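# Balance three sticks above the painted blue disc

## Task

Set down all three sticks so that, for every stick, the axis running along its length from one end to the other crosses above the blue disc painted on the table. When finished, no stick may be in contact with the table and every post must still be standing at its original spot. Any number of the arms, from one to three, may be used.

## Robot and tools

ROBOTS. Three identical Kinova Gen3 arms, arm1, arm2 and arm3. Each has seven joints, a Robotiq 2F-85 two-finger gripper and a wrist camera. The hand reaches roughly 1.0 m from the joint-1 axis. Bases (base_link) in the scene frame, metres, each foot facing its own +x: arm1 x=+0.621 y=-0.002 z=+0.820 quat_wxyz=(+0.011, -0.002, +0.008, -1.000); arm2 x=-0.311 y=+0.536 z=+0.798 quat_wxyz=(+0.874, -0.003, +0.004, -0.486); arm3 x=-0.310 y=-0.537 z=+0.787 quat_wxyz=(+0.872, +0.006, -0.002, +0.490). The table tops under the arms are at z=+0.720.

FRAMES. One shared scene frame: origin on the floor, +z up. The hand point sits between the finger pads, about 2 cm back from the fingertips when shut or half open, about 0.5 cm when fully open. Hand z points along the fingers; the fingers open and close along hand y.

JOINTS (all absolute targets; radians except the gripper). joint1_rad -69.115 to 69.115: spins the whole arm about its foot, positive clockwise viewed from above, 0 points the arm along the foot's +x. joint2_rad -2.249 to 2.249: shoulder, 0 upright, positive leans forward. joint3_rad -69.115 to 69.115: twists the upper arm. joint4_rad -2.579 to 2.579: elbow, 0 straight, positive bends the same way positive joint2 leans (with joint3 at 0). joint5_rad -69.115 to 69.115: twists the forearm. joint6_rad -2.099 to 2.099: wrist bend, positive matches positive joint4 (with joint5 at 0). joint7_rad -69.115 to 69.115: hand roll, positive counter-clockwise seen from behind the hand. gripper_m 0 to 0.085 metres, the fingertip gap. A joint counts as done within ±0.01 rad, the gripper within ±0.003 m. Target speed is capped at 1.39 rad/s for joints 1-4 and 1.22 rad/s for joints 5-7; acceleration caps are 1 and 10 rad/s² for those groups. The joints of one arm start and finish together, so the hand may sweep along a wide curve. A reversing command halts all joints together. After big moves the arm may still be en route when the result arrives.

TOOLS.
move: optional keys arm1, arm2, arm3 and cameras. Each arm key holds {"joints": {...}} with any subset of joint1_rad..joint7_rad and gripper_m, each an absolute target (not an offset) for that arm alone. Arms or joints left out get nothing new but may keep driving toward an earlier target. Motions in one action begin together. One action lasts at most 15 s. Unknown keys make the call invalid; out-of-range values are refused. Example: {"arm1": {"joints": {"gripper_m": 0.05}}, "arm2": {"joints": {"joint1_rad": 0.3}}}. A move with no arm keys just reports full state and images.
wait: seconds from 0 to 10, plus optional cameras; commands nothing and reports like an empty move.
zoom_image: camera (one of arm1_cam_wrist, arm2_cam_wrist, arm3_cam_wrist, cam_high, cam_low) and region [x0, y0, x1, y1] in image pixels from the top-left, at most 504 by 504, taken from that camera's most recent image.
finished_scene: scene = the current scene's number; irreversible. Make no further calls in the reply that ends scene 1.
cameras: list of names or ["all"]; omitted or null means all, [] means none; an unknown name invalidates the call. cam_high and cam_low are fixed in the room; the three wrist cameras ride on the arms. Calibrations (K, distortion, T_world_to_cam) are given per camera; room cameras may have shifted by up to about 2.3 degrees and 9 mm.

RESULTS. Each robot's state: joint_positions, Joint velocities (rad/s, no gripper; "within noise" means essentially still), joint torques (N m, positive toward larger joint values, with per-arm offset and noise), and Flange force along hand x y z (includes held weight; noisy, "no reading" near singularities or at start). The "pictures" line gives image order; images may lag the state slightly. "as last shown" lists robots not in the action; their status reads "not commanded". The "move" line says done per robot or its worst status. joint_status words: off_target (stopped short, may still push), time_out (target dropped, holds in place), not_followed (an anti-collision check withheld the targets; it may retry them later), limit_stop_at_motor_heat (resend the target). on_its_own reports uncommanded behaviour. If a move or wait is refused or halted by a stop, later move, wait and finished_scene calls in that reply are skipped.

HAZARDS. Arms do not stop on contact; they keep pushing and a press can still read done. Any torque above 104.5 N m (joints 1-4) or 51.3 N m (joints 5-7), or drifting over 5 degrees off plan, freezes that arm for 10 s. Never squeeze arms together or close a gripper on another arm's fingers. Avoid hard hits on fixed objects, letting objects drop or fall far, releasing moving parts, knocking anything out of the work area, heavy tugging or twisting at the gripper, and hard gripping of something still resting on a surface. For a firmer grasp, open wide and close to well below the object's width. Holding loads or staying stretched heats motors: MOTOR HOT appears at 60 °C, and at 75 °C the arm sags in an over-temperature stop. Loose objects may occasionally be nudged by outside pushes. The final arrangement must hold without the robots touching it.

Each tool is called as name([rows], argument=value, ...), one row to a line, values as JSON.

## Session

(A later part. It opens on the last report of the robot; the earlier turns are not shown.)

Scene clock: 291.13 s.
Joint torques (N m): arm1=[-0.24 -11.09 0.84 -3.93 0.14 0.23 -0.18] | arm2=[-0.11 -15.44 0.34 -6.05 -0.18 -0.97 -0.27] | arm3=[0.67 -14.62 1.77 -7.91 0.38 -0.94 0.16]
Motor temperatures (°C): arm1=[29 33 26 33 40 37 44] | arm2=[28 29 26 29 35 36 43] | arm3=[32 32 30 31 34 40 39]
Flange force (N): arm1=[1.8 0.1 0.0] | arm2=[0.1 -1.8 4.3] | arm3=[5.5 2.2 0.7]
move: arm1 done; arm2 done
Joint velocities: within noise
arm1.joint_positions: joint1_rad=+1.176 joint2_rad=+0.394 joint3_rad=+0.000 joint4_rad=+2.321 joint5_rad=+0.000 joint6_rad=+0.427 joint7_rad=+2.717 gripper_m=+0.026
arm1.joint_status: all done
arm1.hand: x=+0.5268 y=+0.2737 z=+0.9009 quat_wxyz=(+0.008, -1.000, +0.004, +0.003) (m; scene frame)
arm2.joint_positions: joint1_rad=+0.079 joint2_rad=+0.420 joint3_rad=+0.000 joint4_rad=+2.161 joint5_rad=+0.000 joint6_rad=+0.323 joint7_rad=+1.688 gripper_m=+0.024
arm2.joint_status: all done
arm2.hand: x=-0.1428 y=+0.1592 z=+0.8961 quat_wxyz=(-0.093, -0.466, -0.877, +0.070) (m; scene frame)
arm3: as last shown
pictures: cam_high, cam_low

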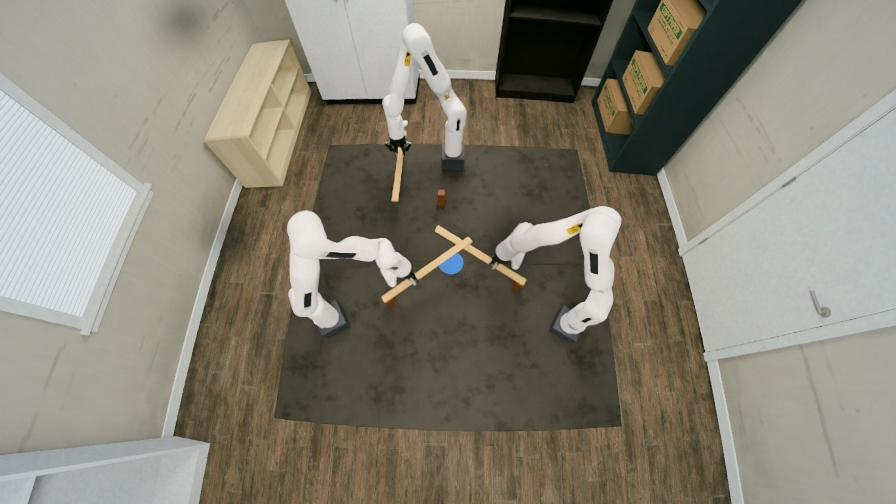

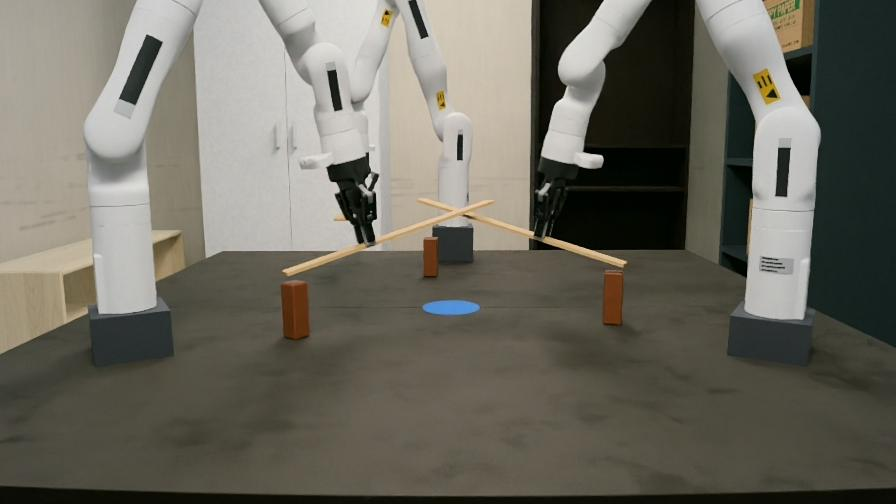

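move(arm1={"joints":{"joint1_rad":0.3088,"joint2_rad":0.1675,"joint4_rad":2.2884,"joint6_rad":0.4491,"joint7_rad":1.9332}}, cameras=["cam_high","cam_low"])

zoom_image(camera="cam_high", region=[380, 180, 580, 330])

move(arm1={"joints":{"joint1_rad":0.2256,"joint2_rad":0.5175,"joint4_rad":2.1151,"joint6_rad":0.2724,"joint7_rad":1.85}}, cameras=["cam_high","cam_low"])

zoom_image(camera="cam_high", region=[380, 180, 580, 330])

zoom_image(camera="cam_low", region=[280, 150, 660, 350])

Scene clock: 324.37 s.
Joint torques (N m): arm1=[-0.14 -9.52 0.83 -6.45 0.15 -0.44 -0.17] | arm2=[-0.08 -15.43 0.4 -6.04 -0.14 -0.93 -0.27] | arm3=[0.66 -14.55 1.81 -8 0.38 -0.95 0.11]
Motor temperatures (°C): arm1=[29 33 26 33 40 37 44] | arm2=[28 28 26 29 35 36 43] | arm3=[32 32 30 31 34 40 39]
Flange force (N): arm1=[1.4 -1.9 0.3] | arm2=[0.2 -1.7 4.4] | arm3=[5.9 2.0 0.5]
move: arm1 done
Joint velocities: within noise
arm1.joint_positions: joint1_rad=+0.309 joint2_rad=+0.167 joint3_rad=+0.000 joint4_rad=+2.288 joint5_rad=+0.000 joint6_rad=+0.449 joint7_rad=+1.933 gripper_m=+0.026
arm1.joint_status: all done
arm1.hand: x=+0.3011 y=+0.1166 z=+0.9773 quat_wxyz=(+0.046, -0.992, -0.038, +0.114) (m; scene frame)
arm2, arm3: as last shown
pictures: cam_high, cam_low

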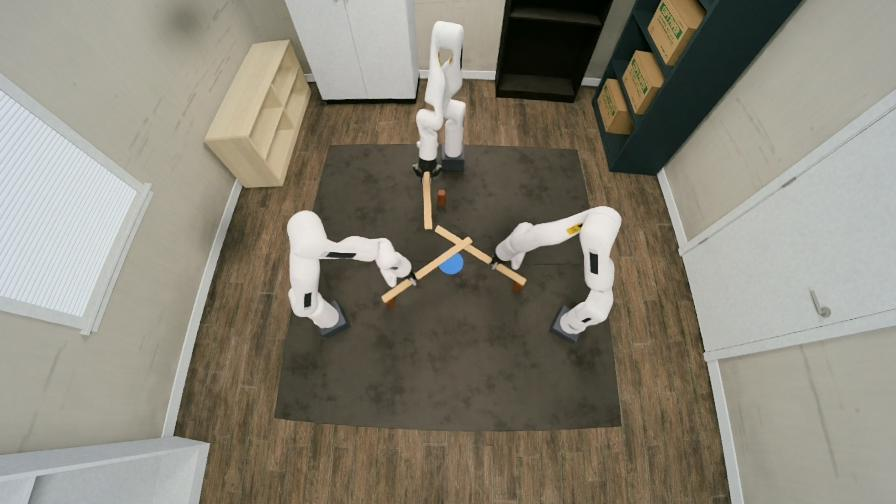

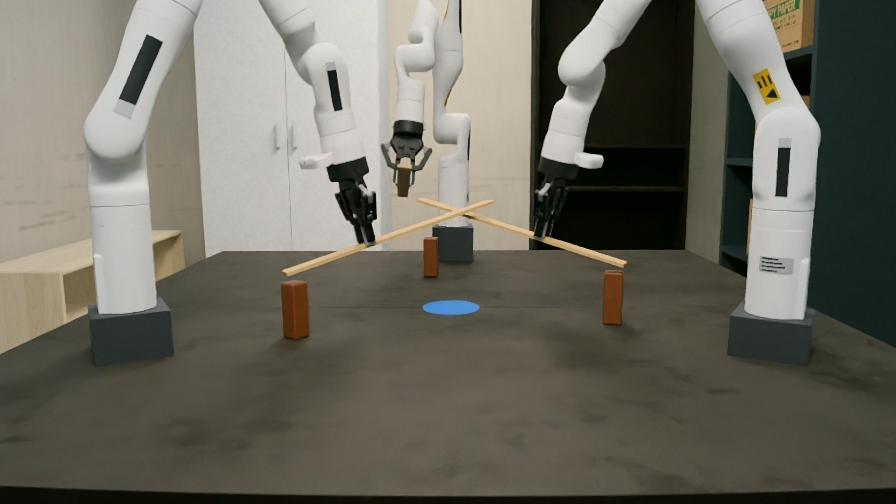

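Scaled by 2.520 from the camera's 896x504 image, which has a finer 1280x720 frame.

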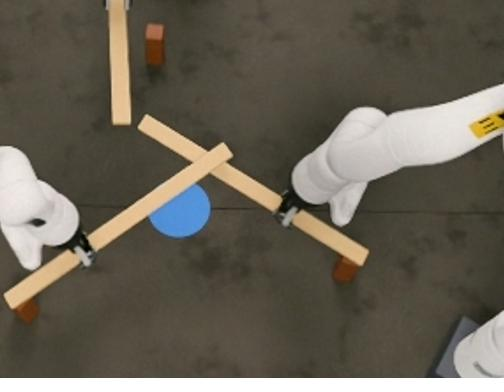

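Scene clock: 325.87 s.
Joint torques (N m): arm1=[-0.02 -14.71 1.03 -5.15 0.13 -0.45 -0.18] | arm2=[-0.05 -15.45 0.35 -6.04 -0.19 -0.94 -0.25] | arm3=[0.59 -14.58 1.78 -7.87 0.39 -0.94 0.11]
Motor temperatures (°C): arm1=[29 33 26 33 40 37 44] | arm2=[28 28 26 29 35 36 43] | arm3=[32 32 30 31 34 40 39]
Flange force (N): arm1=[1.5 -1.9 -0.6] | arm2=[0.1 -1.5 4.4] | arm3=[5.4 1.7 0.5]
move: arm1 done
Joint velocities: within noise
arm1.joint_positions: joint1_rad=+0.226 joint2_rad=+0.517 joint3_rad=+0.000 joint4_rad=+2.115 joint5_rad=+0.000 joint6_rad=+0.272 joint7_rad=+1.850 gripper_m=+0.026
arm1.joint_status: all done
arm1.hand: x=+0.2016 y=+0.1095 z=+0.8972 quat_wxyz=(+0.037, -0.992, -0.038, +0.117) (m; scene frame)
arm2, arm3: as last shown
pictures: cam_high, cam_low

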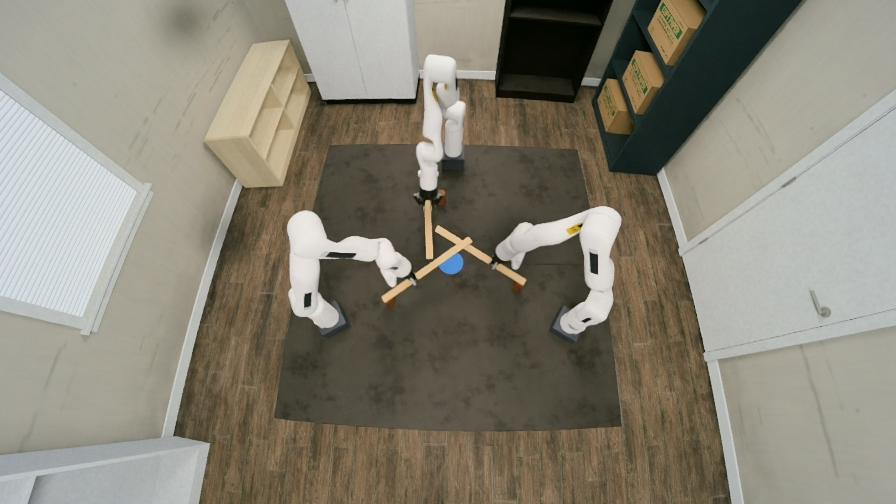

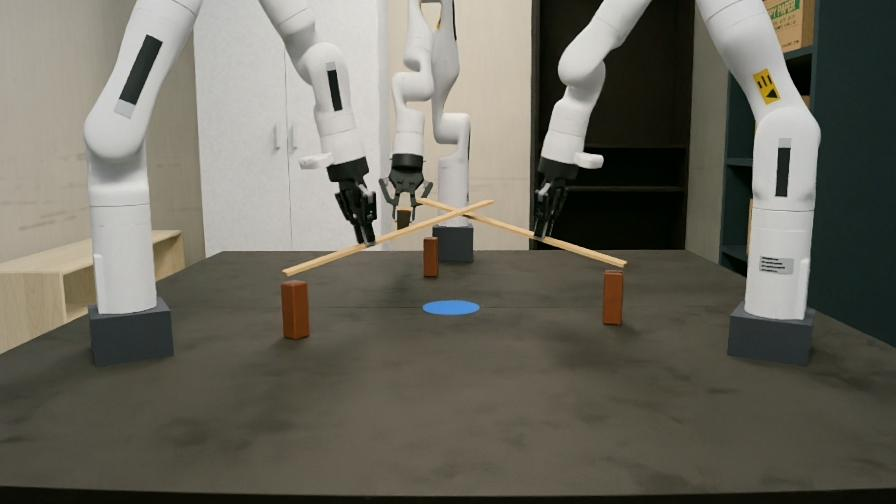

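Scaled by 2.520 from the camera's 896x504 image, which has a finer 1280x720 frame.

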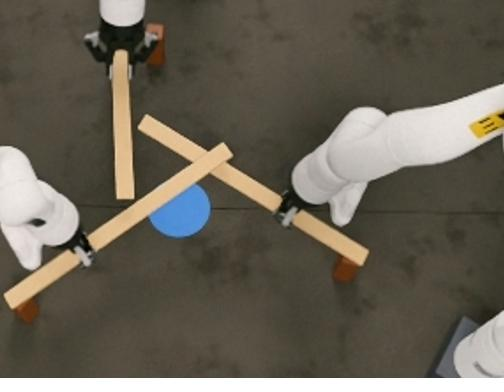

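Scaled by 1.326 from the camera's 896x504 image, which has a finer 1280x720 frame.

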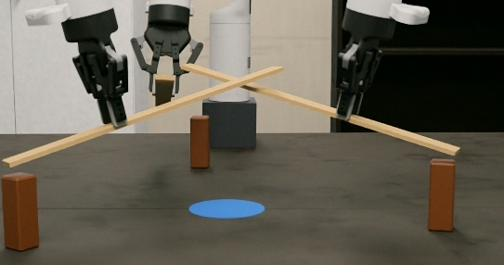

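move(arm1={"joints":{"joint1_rad":0.0780,"joint2_rad":0.5051,"joint4_rad":2.1726,"joint6_rad":0.2263,"joint7_rad":1.7024}}, cameras=["cam_high","cam_low"])

zoom_image(camera="cam_high", region=[380, 180, 580, 330])

zoom_image(camera="cam_low", region=[390, 180, 520, 260])

Scene clock: 348.00 s.
Joint torques (N m): arm1=[-0.01 -14.16 1.01 -4.78 0.1 -0.45 -0.17] | arm2=[-0.06 -15.42 0.37 -6.07 -0.16 -0.96 -0.24] | arm3=[0.61 -14.59 1.79 -7.95 0.41 -0.94 0.14]
Motor temperatures (°C): arm1=[29 33 26 33 40 37 44] | arm2=[28 28 26 29 35 36 43] | arm3=[32 32 30 31 34 40 39]
Flange force (N): arm1=[1.2 -2.2 -0.6] | arm2=[0.2 -1.5 4.3] | arm3=[5.7 1.9 0.6]
move: arm1 done
Joint velocities: within noise
arm1.joint_positions: joint1_rad=+0.078 joint2_rad=+0.505 joint3_rad=+0.000 joint4_rad=+2.173 joint5_rad=+0.000 joint6_rad=+0.226 joint7_rad=+1.702 gripper_m=+0.026
arm1.joint_status: all done
arm1.hand: x=+0.2063 y=+0.0456 z=+0.8921 quat_wxyz=(+0.019, -0.992, -0.038, +0.120) (m; scene frame)
arm2, arm3: as last shown
pictures: cam_high, cam_low

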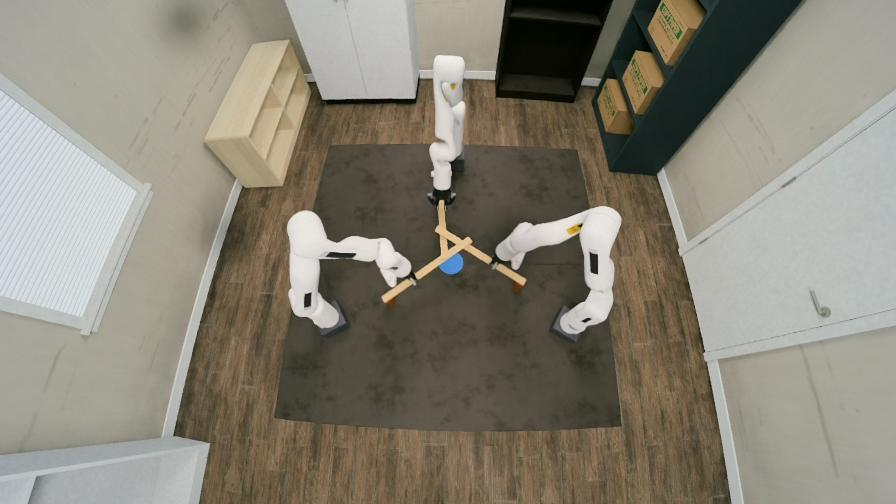

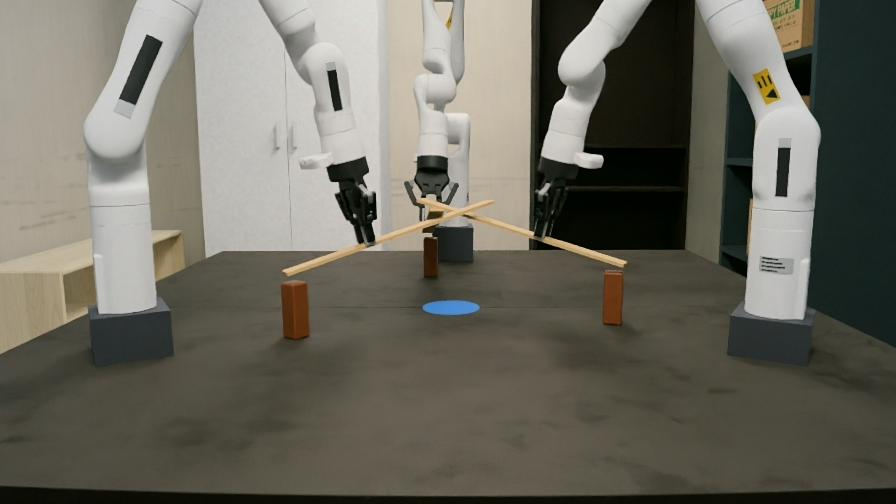

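Scaled by 2.520 from the camera's 896x504 image, which has a finer 1280x720 frame.

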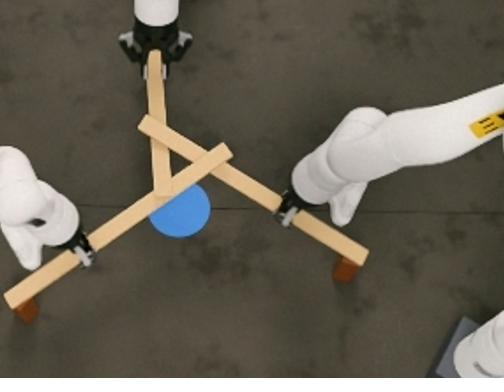

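Scaled by 3.877 from the camera's 896x504 image, which has a finer 1280x720 frame.

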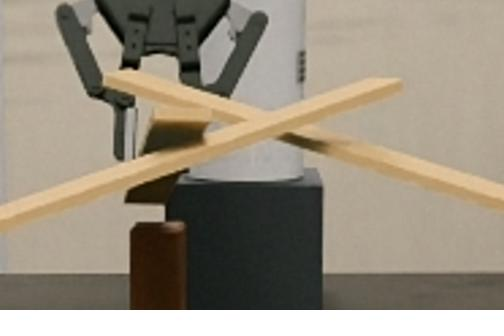

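move(arm1={"joints":{"joint1_rad":0.0768,"joint2_rad":0.5972,"joint4_rad":2.0784,"joint6_rad":0.3304,"joint7_rad":1.701}}, arm2={"joints":{"joint1_rad":0.0803,"joint2_rad":0.5114,"joint4_rad":2.1033,"joint6_rad":0.3916,"joint7_rad":1.7067}}, arm3={"joints":{"joint1_rad":0.0100,"joint2_rad":0.5292,"joint4_rad":2.0117,"joint6_rad":0.4658,"joint7_rad":1.655}}, cameras=["cam_high","cam_low"])

zoom_image(camera="cam_high", region=[380, 180, 580, 330])

zoom_image(camera="cam_low", region=[270, 180, 490, 350])

zoom_image(camera="cam_low", region=[420, 180, 660, 350])

Scene clock: 372.33 s.
Joint torques (N m): arm1=[-0.06 -15.25 1.01 -4.4 0.16 -0.05 -0.14] | arm2=[-0.16 -16.51 0.37 -5.4 -0.15 -0.61 -0.27] | arm3=[0.69 -15.8 1.86 -7.49 0.38 -0.64 0.16]
Motor temperatures (°C): arm1=[29 33 26 33 40 37 44] | arm2=[28 28 26 29 35 36 43] | arm3=[32 32 30 31 34 40 39]
Flange force (N): arm1=[1.3 -1.6 -0.9] | arm2=[-0.3 -1.8 4.3] | arm3=[5.5 2.6 0.9]
move: arm1 done; arm2 done; arm3 done
Joint velocities: within noise
arm1.joint_positions: joint1_rad=+0.077 joint2_rad=+0.597 joint3_rad=+0.000 joint4_rad=+2.078 joint5_rad=+0.000 joint6_rad=+0.330 joint7_rad=+1.701 gripper_m=+0.026
arm1.joint_status: all done
arm1.hand: x=+0.2037 y=+0.0457 z=+0.8663 quat_wxyz=(+0.015, -0.997, -0.038, +0.070) (m; scene frame)
arm2.joint_positions: joint1_rad=+0.080 joint2_rad=+0.511 joint3_rad=+0.000 joint4_rad=+2.103 joint5_rad=+0.000 joint6_rad=+0.392 joint7_rad=+1.707 gripper_m=+0.024
arm2.joint_status: all done
arm2.hand: x=-0.1464 y=+0.1641 z=+0.8676 quat_wxyz=(-0.051, -0.460, -0.885, +0.042) (m; scene frame)
arm3.joint_positions: joint1_rad=+0.010 joint2_rad=+0.529 joint3_rad=+0.000 joint4_rad=+2.012 joint5_rad=+0.000 joint6_rad=+0.466 joint7_rad=+1.655 gripper_m=+0.026
arm3.joint_status: all done
arm3.hand: x=-0.0604 y=-0.1844 z=+0.8703 quat_wxyz=(-0.062, +0.521, -0.851, -0.036) (m; scene frame)
pictures: cam_high, cam_low

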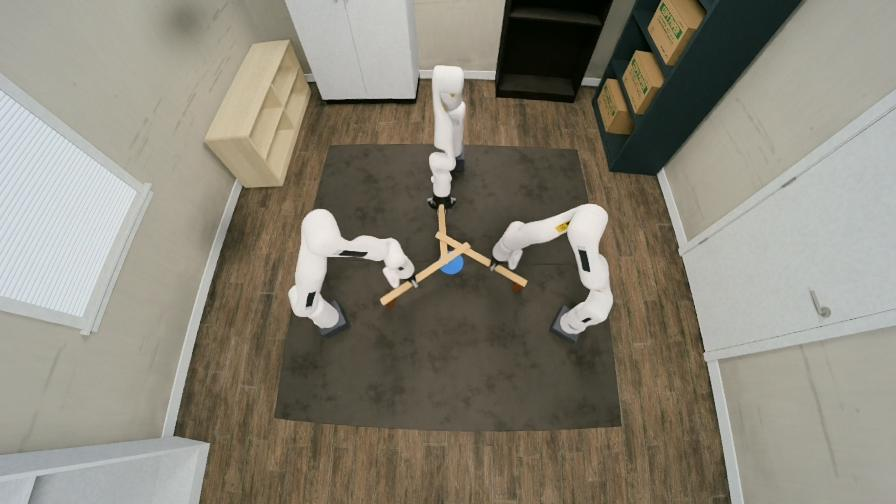

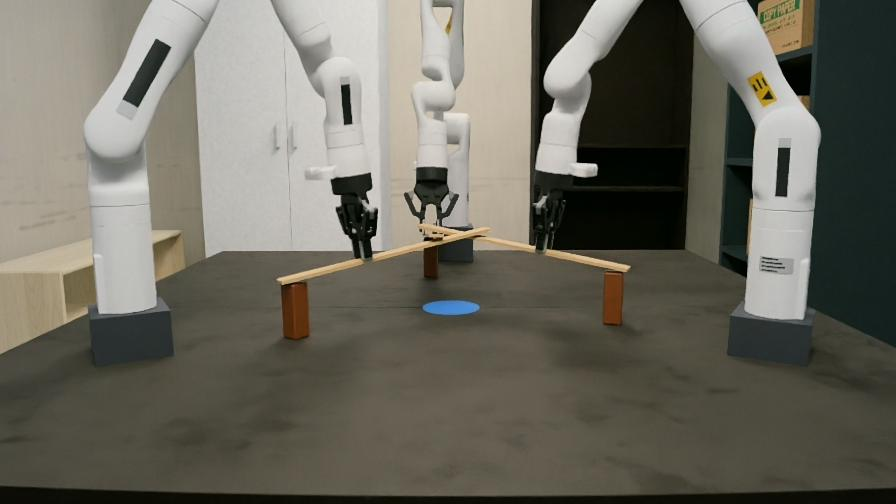

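Scaled by 2.520 from the camera's 896x504 image, which has a finer 1280x720 frame.

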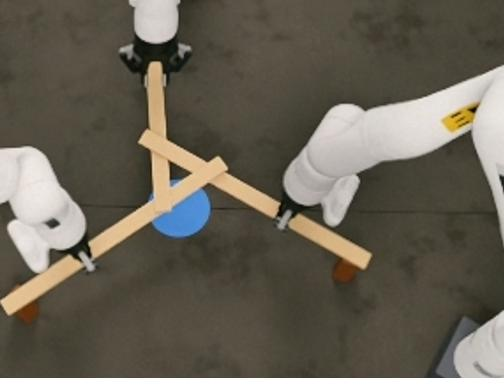

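Scaled by 2.291 from the camera's 896x504 image, which has a finer 1280x720 frame.

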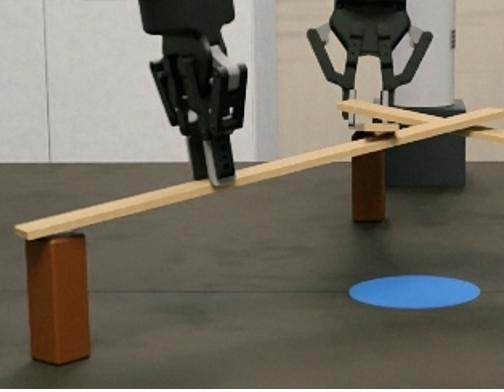

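Scaled by 2.100 from the camera's 896x504 image, which has a finer 1280x720 frame.

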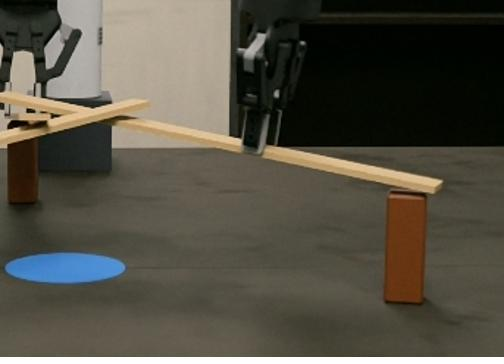

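move(arm1={"joints":{"joint1_rad":0.0766,"joint2_rad":0.6135,"joint4_rad":2.0618,"joint6_rad":0.3488,"joint7_rad":1.701}}, arm2={"joints":{"joint1_rad":0.0806,"joint2_rad":0.5275,"joint4_rad":2.0931,"joint6_rad":0.4037,"joint7_rad":1.71}}, arm3={"joints":{"joint1_rad":0.0103,"joint2_rad":0.5446,"joint4_rad":1.9992,"joint6_rad":0.4809,"joint7_rad":1.6553}}, cameras=["cam_high","cam_low"])

zoom_image(camera="cam_high", region=[380, 180, 580, 330])

zoom_image(camera="cam_low", region=[270, 180, 490, 350])

zoom_image(camera="cam_low", region=[420, 180, 660, 350])

Scene clock: 385.83 s.
Joint torques (N m): arm1=[-0.33 -13.03 0.69 -3.54 0.1 0.04 -0.17] | arm2=[-0.05 -16.91 0.42 -4.96 -0.14 -0.31 -0.18] | arm3=[0.86 -16.5 2.06 -7.44 0.4 -0.48 0.1]
Motor temperatures (°C): arm1=[29 33 26 33 40 37 44] | arm2=[28 28 26 29 35 36 43] | arm3=[32 32 30 31 34 40 39]
Flange force (N): arm1=[1.1 -2.3 -7.1] | arm2=[-1.2 -1.3 5.4] | arm3=[5.1 2.9 2.4]
move: arm1 done; arm2 done; arm3 done
Joint velocities: within noise
arm1.joint_positions: joint1_rad=+0.077 joint2_rad=+0.613 joint3_rad=+0.000 joint4_rad=+2.062 joint5_rad=+0.000 joint6_rad=+0.349 joint7_rad=+1.701 gripper_m=+0.026
arm1.joint_status: all done
arm1.hand: x=+0.2035 y=+0.0457 z=+0.8617 quat_wxyz=(+0.014, -0.997, -0.038, +0.061) (m; scene frame)
arm2.joint_positions: joint1_rad=+0.081 joint2_rad=+0.527 joint3_rad=+0.000 joint4_rad=+2.093 joint5_rad=+0.000 joint6_rad=+0.404 joint7_rad=+1.710 gripper_m=+0.024
arm2.joint_status: all done
arm2.hand: x=-0.1472 y=+0.1651 z=+0.8626 quat_wxyz=(-0.043, -0.459, -0.886, +0.037) (m; scene frame)
arm3.joint_positions: joint1_rad=+0.010 joint2_rad=+0.545 joint3_rad=+0.000 joint4_rad=+1.999 joint5_rad=+0.000 joint6_rad=+0.481 joint7_rad=+1.655 gripper_m=+0.026
arm3.joint_status: all done
arm3.hand: x=-0.0607 y=-0.1850 z=+0.8657 quat_wxyz=(-0.054, +0.521, -0.851, -0.032) (m; scene frame)
pictures: cam_high, cam_low

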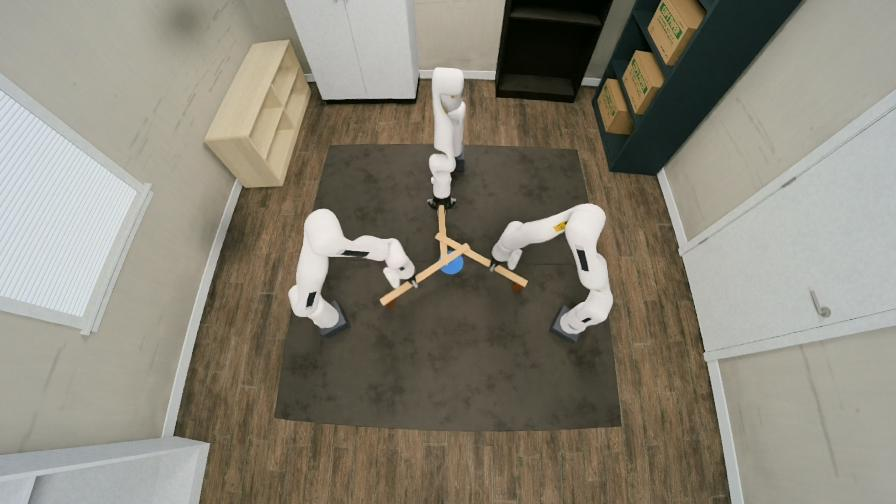

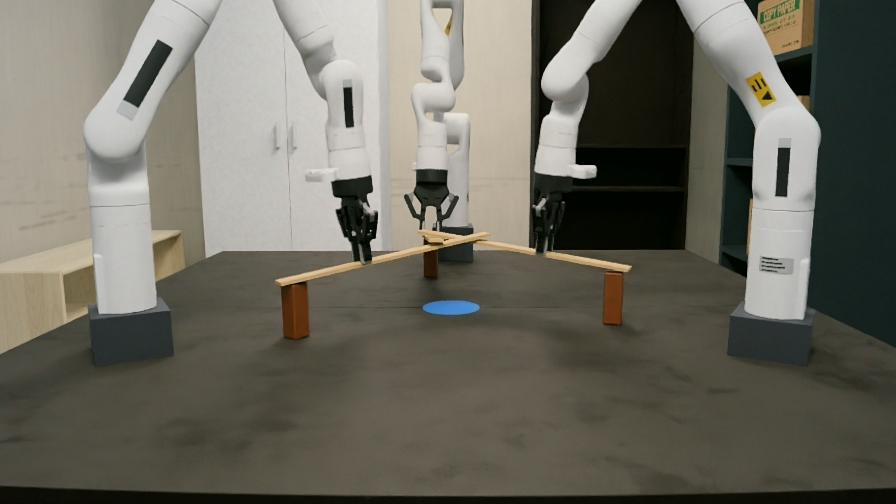

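Scaled by 2.520 from the camera's 896x504 image, which has a finer 1280x720 frame.

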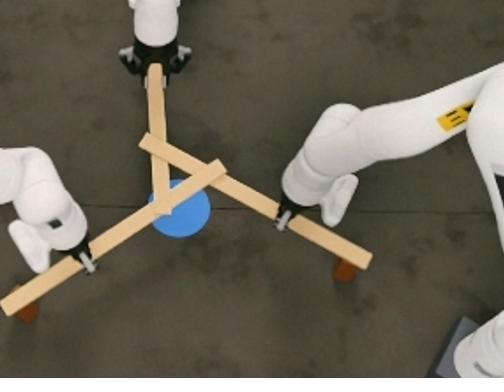

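Scaled by 2.291 from the camera's 896x504 image, which has a finer 1280x720 frame.

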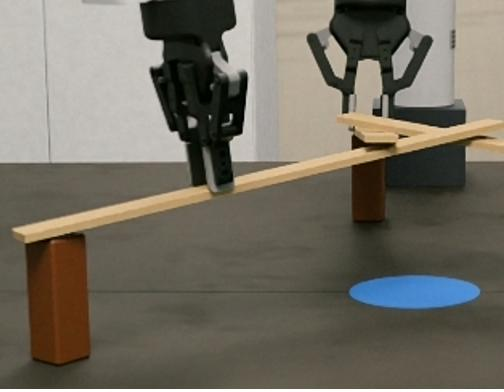

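Scaled by 2.100 from the camera's 896x504 image, which has a finer 1280x720 frame.

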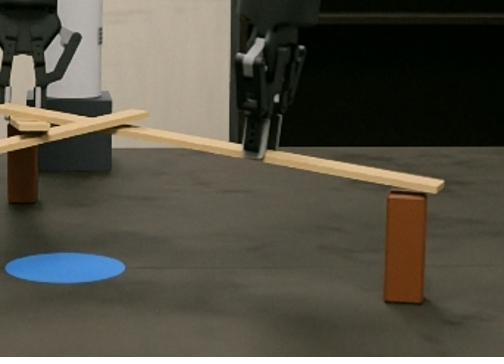

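move(arm1={"joints":{"gripper_m":0.034}}, arm2={"joints":{"gripper_m":0.034}}, arm3={"joints":{"gripper_m":0.034}}, cameras=["cam_high","cam_low"])

zoom_image(camera="cam_high", region=[380, 180, 580, 330])

zoom_image(camera="cam_low", region=[270, 180, 660, 350])

Scene clock: 401.20 s.
Joint torques (N m): arm1=[-0.03 -15.35 1.04 -4.28 0.12 -0.01 -0.17] | arm2=[-0.1 -16.44 0.46 -5.23 -0.17 -0.51 -0.23] | arm3=[0.63 -15.63 1.85 -7.24 0.39 -0.51 0.12]
Motor temperatures (°C): arm1=[29 33 26 33 40 37 44] | arm2=[28 28 26 29 35 36 43] | arm3=[32 32 30 31 34 40 39]
Flange force (N): arm1=[1.2 -1.6 -1.2] | arm2=[-0.2 -1.4 3.7] | arm3=[5.5 2.4 0.2]
move: arm1 done; arm2 done; arm3 done
Joint velocities: within noise
arm1.joint_positions: joint1_rad=+0.077 joint2_rad=+0.613 joint3_rad=+0.000 joint4_rad=+2.062 joint5_rad=+0.000 joint6_rad=+0.349 joint7_rad=+1.701 gripper_m=+0.034
arm1.joint_status: all done
arm1.hand: x=+0.2036 y=+0.0457 z=+0.8617 quat_wxyz=(+0.014, -0.997, -0.038, +0.061) (m; scene frame)
arm2.joint_positions: joint1_rad=+0.081 joint2_rad=+0.527 joint3_rad=+0.000 joint4_rad=+2.093 joint5_rad=+0.000 joint6_rad=+0.404 joint7_rad=+1.710 gripper_m=+0.034
arm2.joint_status: all done
arm2.hand: x=-0.1472 y=+0.1651 z=+0.8626 quat_wxyz=(-0.043, -0.459, -0.886, +0.037) (m; scene frame)
arm3.joint_positions: joint1_rad=+0.010 joint2_rad=+0.545 joint3_rad=+0.000 joint4_rad=+1.999 joint5_rad=+0.000 joint6_rad=+0.481 joint7_rad=+1.655 gripper_m=+0.034
arm3.joint_status: all done
arm3.hand: x=-0.0607 y=-0.1850 z=+0.8657 quat_wxyz=(-0.054, +0.521, -0.851, -0.032) (m; scene frame)
pictures: cam_high, cam_low

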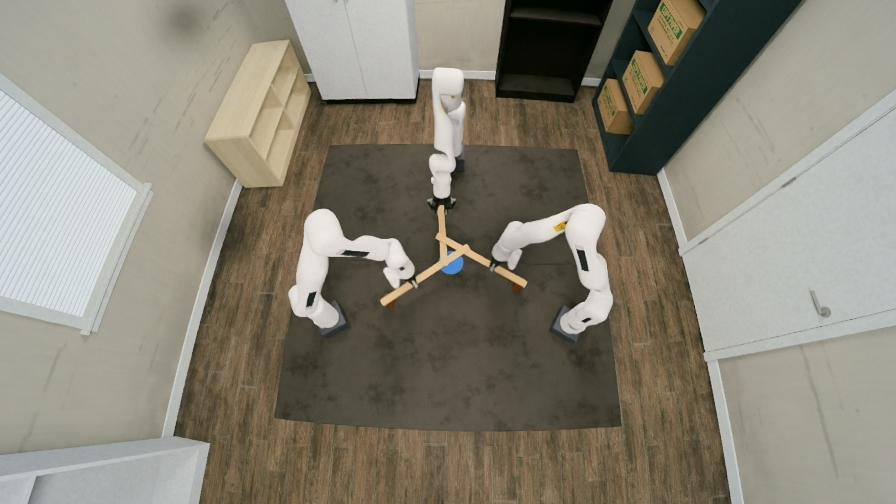

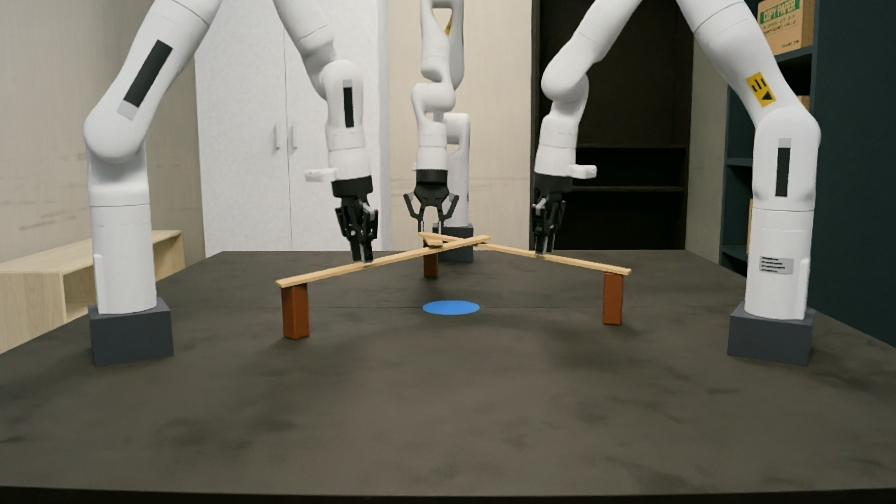

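Scaled by 2.520 from the camera's 896x504 image, which has a finer 1280x720 frame.

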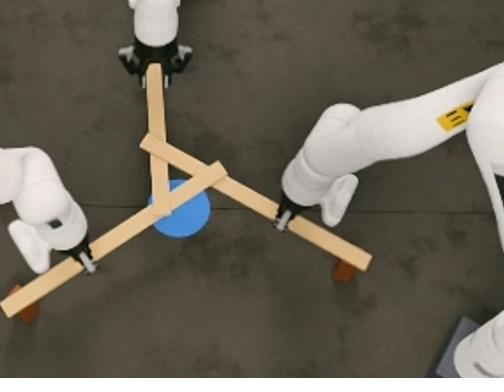

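Scaled by 1.292 from the camera's 896x504 image, which has a finer 1280x720 frame.

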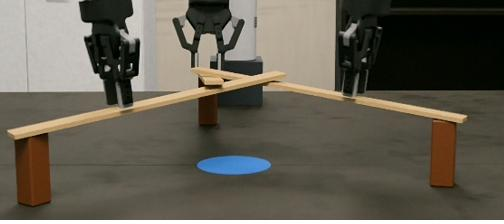

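move(arm1={"joints":{"gripper_m":0.06}}, arm2={"joints":{"gripper_m":0.06}}, arm3={"joints":{"gripper_m":0.06}}, cameras=[])

move(arm1={"joints":{"joint2_rad":0.3992,"joint4_rad":1.9669,"joint6_rad":0.658}}, arm2={"joints":{"joint2_rad":0.3212,"joint4_rad":1.9738,"joint6_rad":0.7293}}, arm3={"joints":{"joint2_rad":0.3583,"joint4_rad":1.8776,"joint6_rad":0.7888}}, cameras=["cam_high","cam_low"])

zoom_image(camera="cam_high", region=[380, 180, 580, 330])

zoom_image(camera="cam_low", region=[270, 180, 660, 350])

Scene clock: 414.83 s.
Joint torques (N m): arm1=[-0.01 -15.38 1.05 -4.28 0.12 0 -0.16] | arm2=[-0.12 -16.48 0.42 -5.28 -0.15 -0.47 -0.24] | arm3=[0.66 -15.64 1.87 -7.28 0.38 -0.52 0.1]
Motor temperatures (°C): arm1=[29 33 26 33 40 37 44] | arm2=[28 28 26 29 35 36 43] | arm3=[32 32 30 31 34 40 39]
Flange force (N): arm1=[1.2 -1.5 -1.1] | arm2=[0.0 -1.4 3.9] | arm3=[5.6 2.5 0.3]
move: arm1 done; arm2 done; arm3 done
Joint velocities: within noise
arm1.joint_positions: joint1_rad=+0.077 joint2_rad=+0.613 joint3_rad=+0.000 joint4_rad=+2.062 joint5_rad=+0.000 joint6_rad=+0.349 joint7_rad=+1.701 gripper_m=+0.060
arm1.joint_status: all done
arm1.hand: x=+0.2036 y=+0.0457 z=+0.8617 quat_wxyz=(+0.014, -0.997, -0.038, +0.061) (m; scene frame)
arm2.joint_positions: joint1_rad=+0.081 joint2_rad=+0.527 joint3_rad=+0.000 joint4_rad=+2.093 joint5_rad=+0.000 joint6_rad=+0.404 joint7_rad=+1.710 gripper_m=+0.060
arm2.joint_status: all done
arm2.hand: x=-0.1472 y=+0.1651 z=+0.8626 quat_wxyz=(-0.043, -0.459, -0.886, +0.037) (m; scene frame)
arm3.joint_positions: joint1_rad=+0.010 joint2_rad=+0.545 joint3_rad=+0.000 joint4_rad=+1.999 joint5_rad=+0.000 joint6_rad=+0.481 joint7_rad=+1.655 gripper_m=+0.060
arm3.joint_status: all done
arm3.hand: x=-0.0607 y=-0.1850 z=+0.8657 quat_wxyz=(-0.054, +0.521, -0.851, -0.032) (m; scene frame)
pictures: none
No camera images: "cameras" was empty.

Scene clock: 416.07 s.
Joint torques (N m): arm1=[-0.04 -13.9 0.96 -6.5 0.16 -0.02 -0.19] | arm2=[-0.04 -14.94 0.34 -7.53 -0.17 -0.51 -0.25] | arm3=[0.7 -14.27 1.75 -9.18 0.39 -0.54 0.12]
Motor temperatures (°C): arm1=[29 33 26 33 40 37 44] | arm2=[28 28 26 29 35 36 43] | arm3=[32 32 30 31 34 40 39]
Flange force (N): arm1=[1.1 -1.3 -0.7] | arm2=[-1.0 -1.2 3.2] | arm3=[5.2 3.1 1.6]
move: arm1 done; arm2 done; arm3 done
Joint velocities: within noise
arm1.joint_positions: joint1_rad=+0.077 joint2_rad=+0.399 joint3_rad=+0.000 joint4_rad=+1.967 joint5_rad=+0.000 joint6_rad=+0.658 joint7_rad=+1.701 gripper_m=+0.060
arm1.joint_status: all done
arm1.hand: x=+0.2040 y=+0.0440 z=+0.9616 quat_wxyz=(+0.014, -0.997, -0.038, +0.061) (m; scene frame)
arm2.joint_positions: joint1_rad=+0.081 joint2_rad=+0.321 joint3_rad=+0.000 joint4_rad=+1.974 joint5_rad=+0.000 joint6_rad=+0.729 joint7_rad=+1.710 gripper_m=+0.060
arm2.joint_status: all done
arm2.hand: x=-0.1461 y=+0.1652 z=+0.9626 quat_wxyz=(-0.043, -0.459, -0.886, +0.037) (m; scene frame)
arm3.joint_positions: joint1_rad=+0.010 joint2_rad=+0.358 joint3_rad=+0.000 joint4_rad=+1.878 joint5_rad=+0.000 joint6_rad=+0.789 joint7_rad=+1.655 gripper_m=+0.060
arm3.joint_status: all done
arm3.hand: x=-0.0605 y=-0.1862 z=+0.9657 quat_wxyz=(-0.054, +0.521, -0.851, -0.032) (m; scene frame)
pictures: cam_high, cam_low

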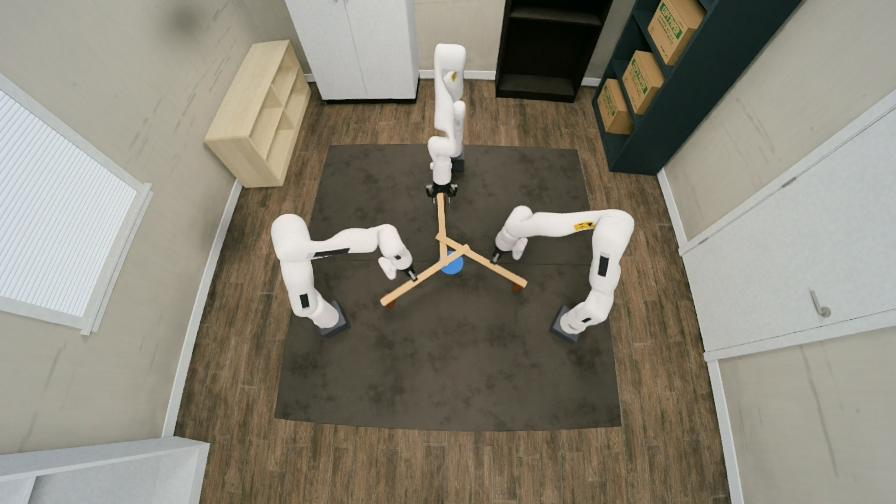

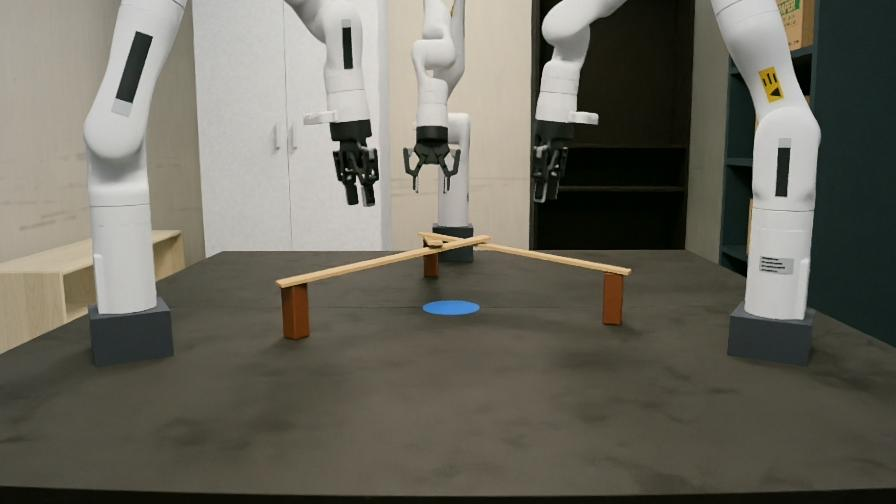

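Scaled by 2.520 from the camera's 896x504 image, which has a finer 1280x720 frame.

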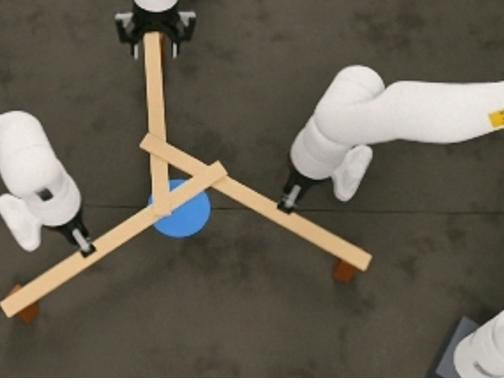

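Scaled by 1.292 from the camera's 896x504 image, which has a finer 1280x720 frame.

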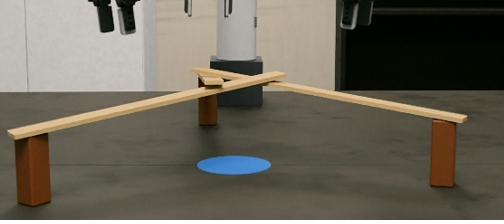

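finished_scene(scene=3)

The scene is finished: the task was done.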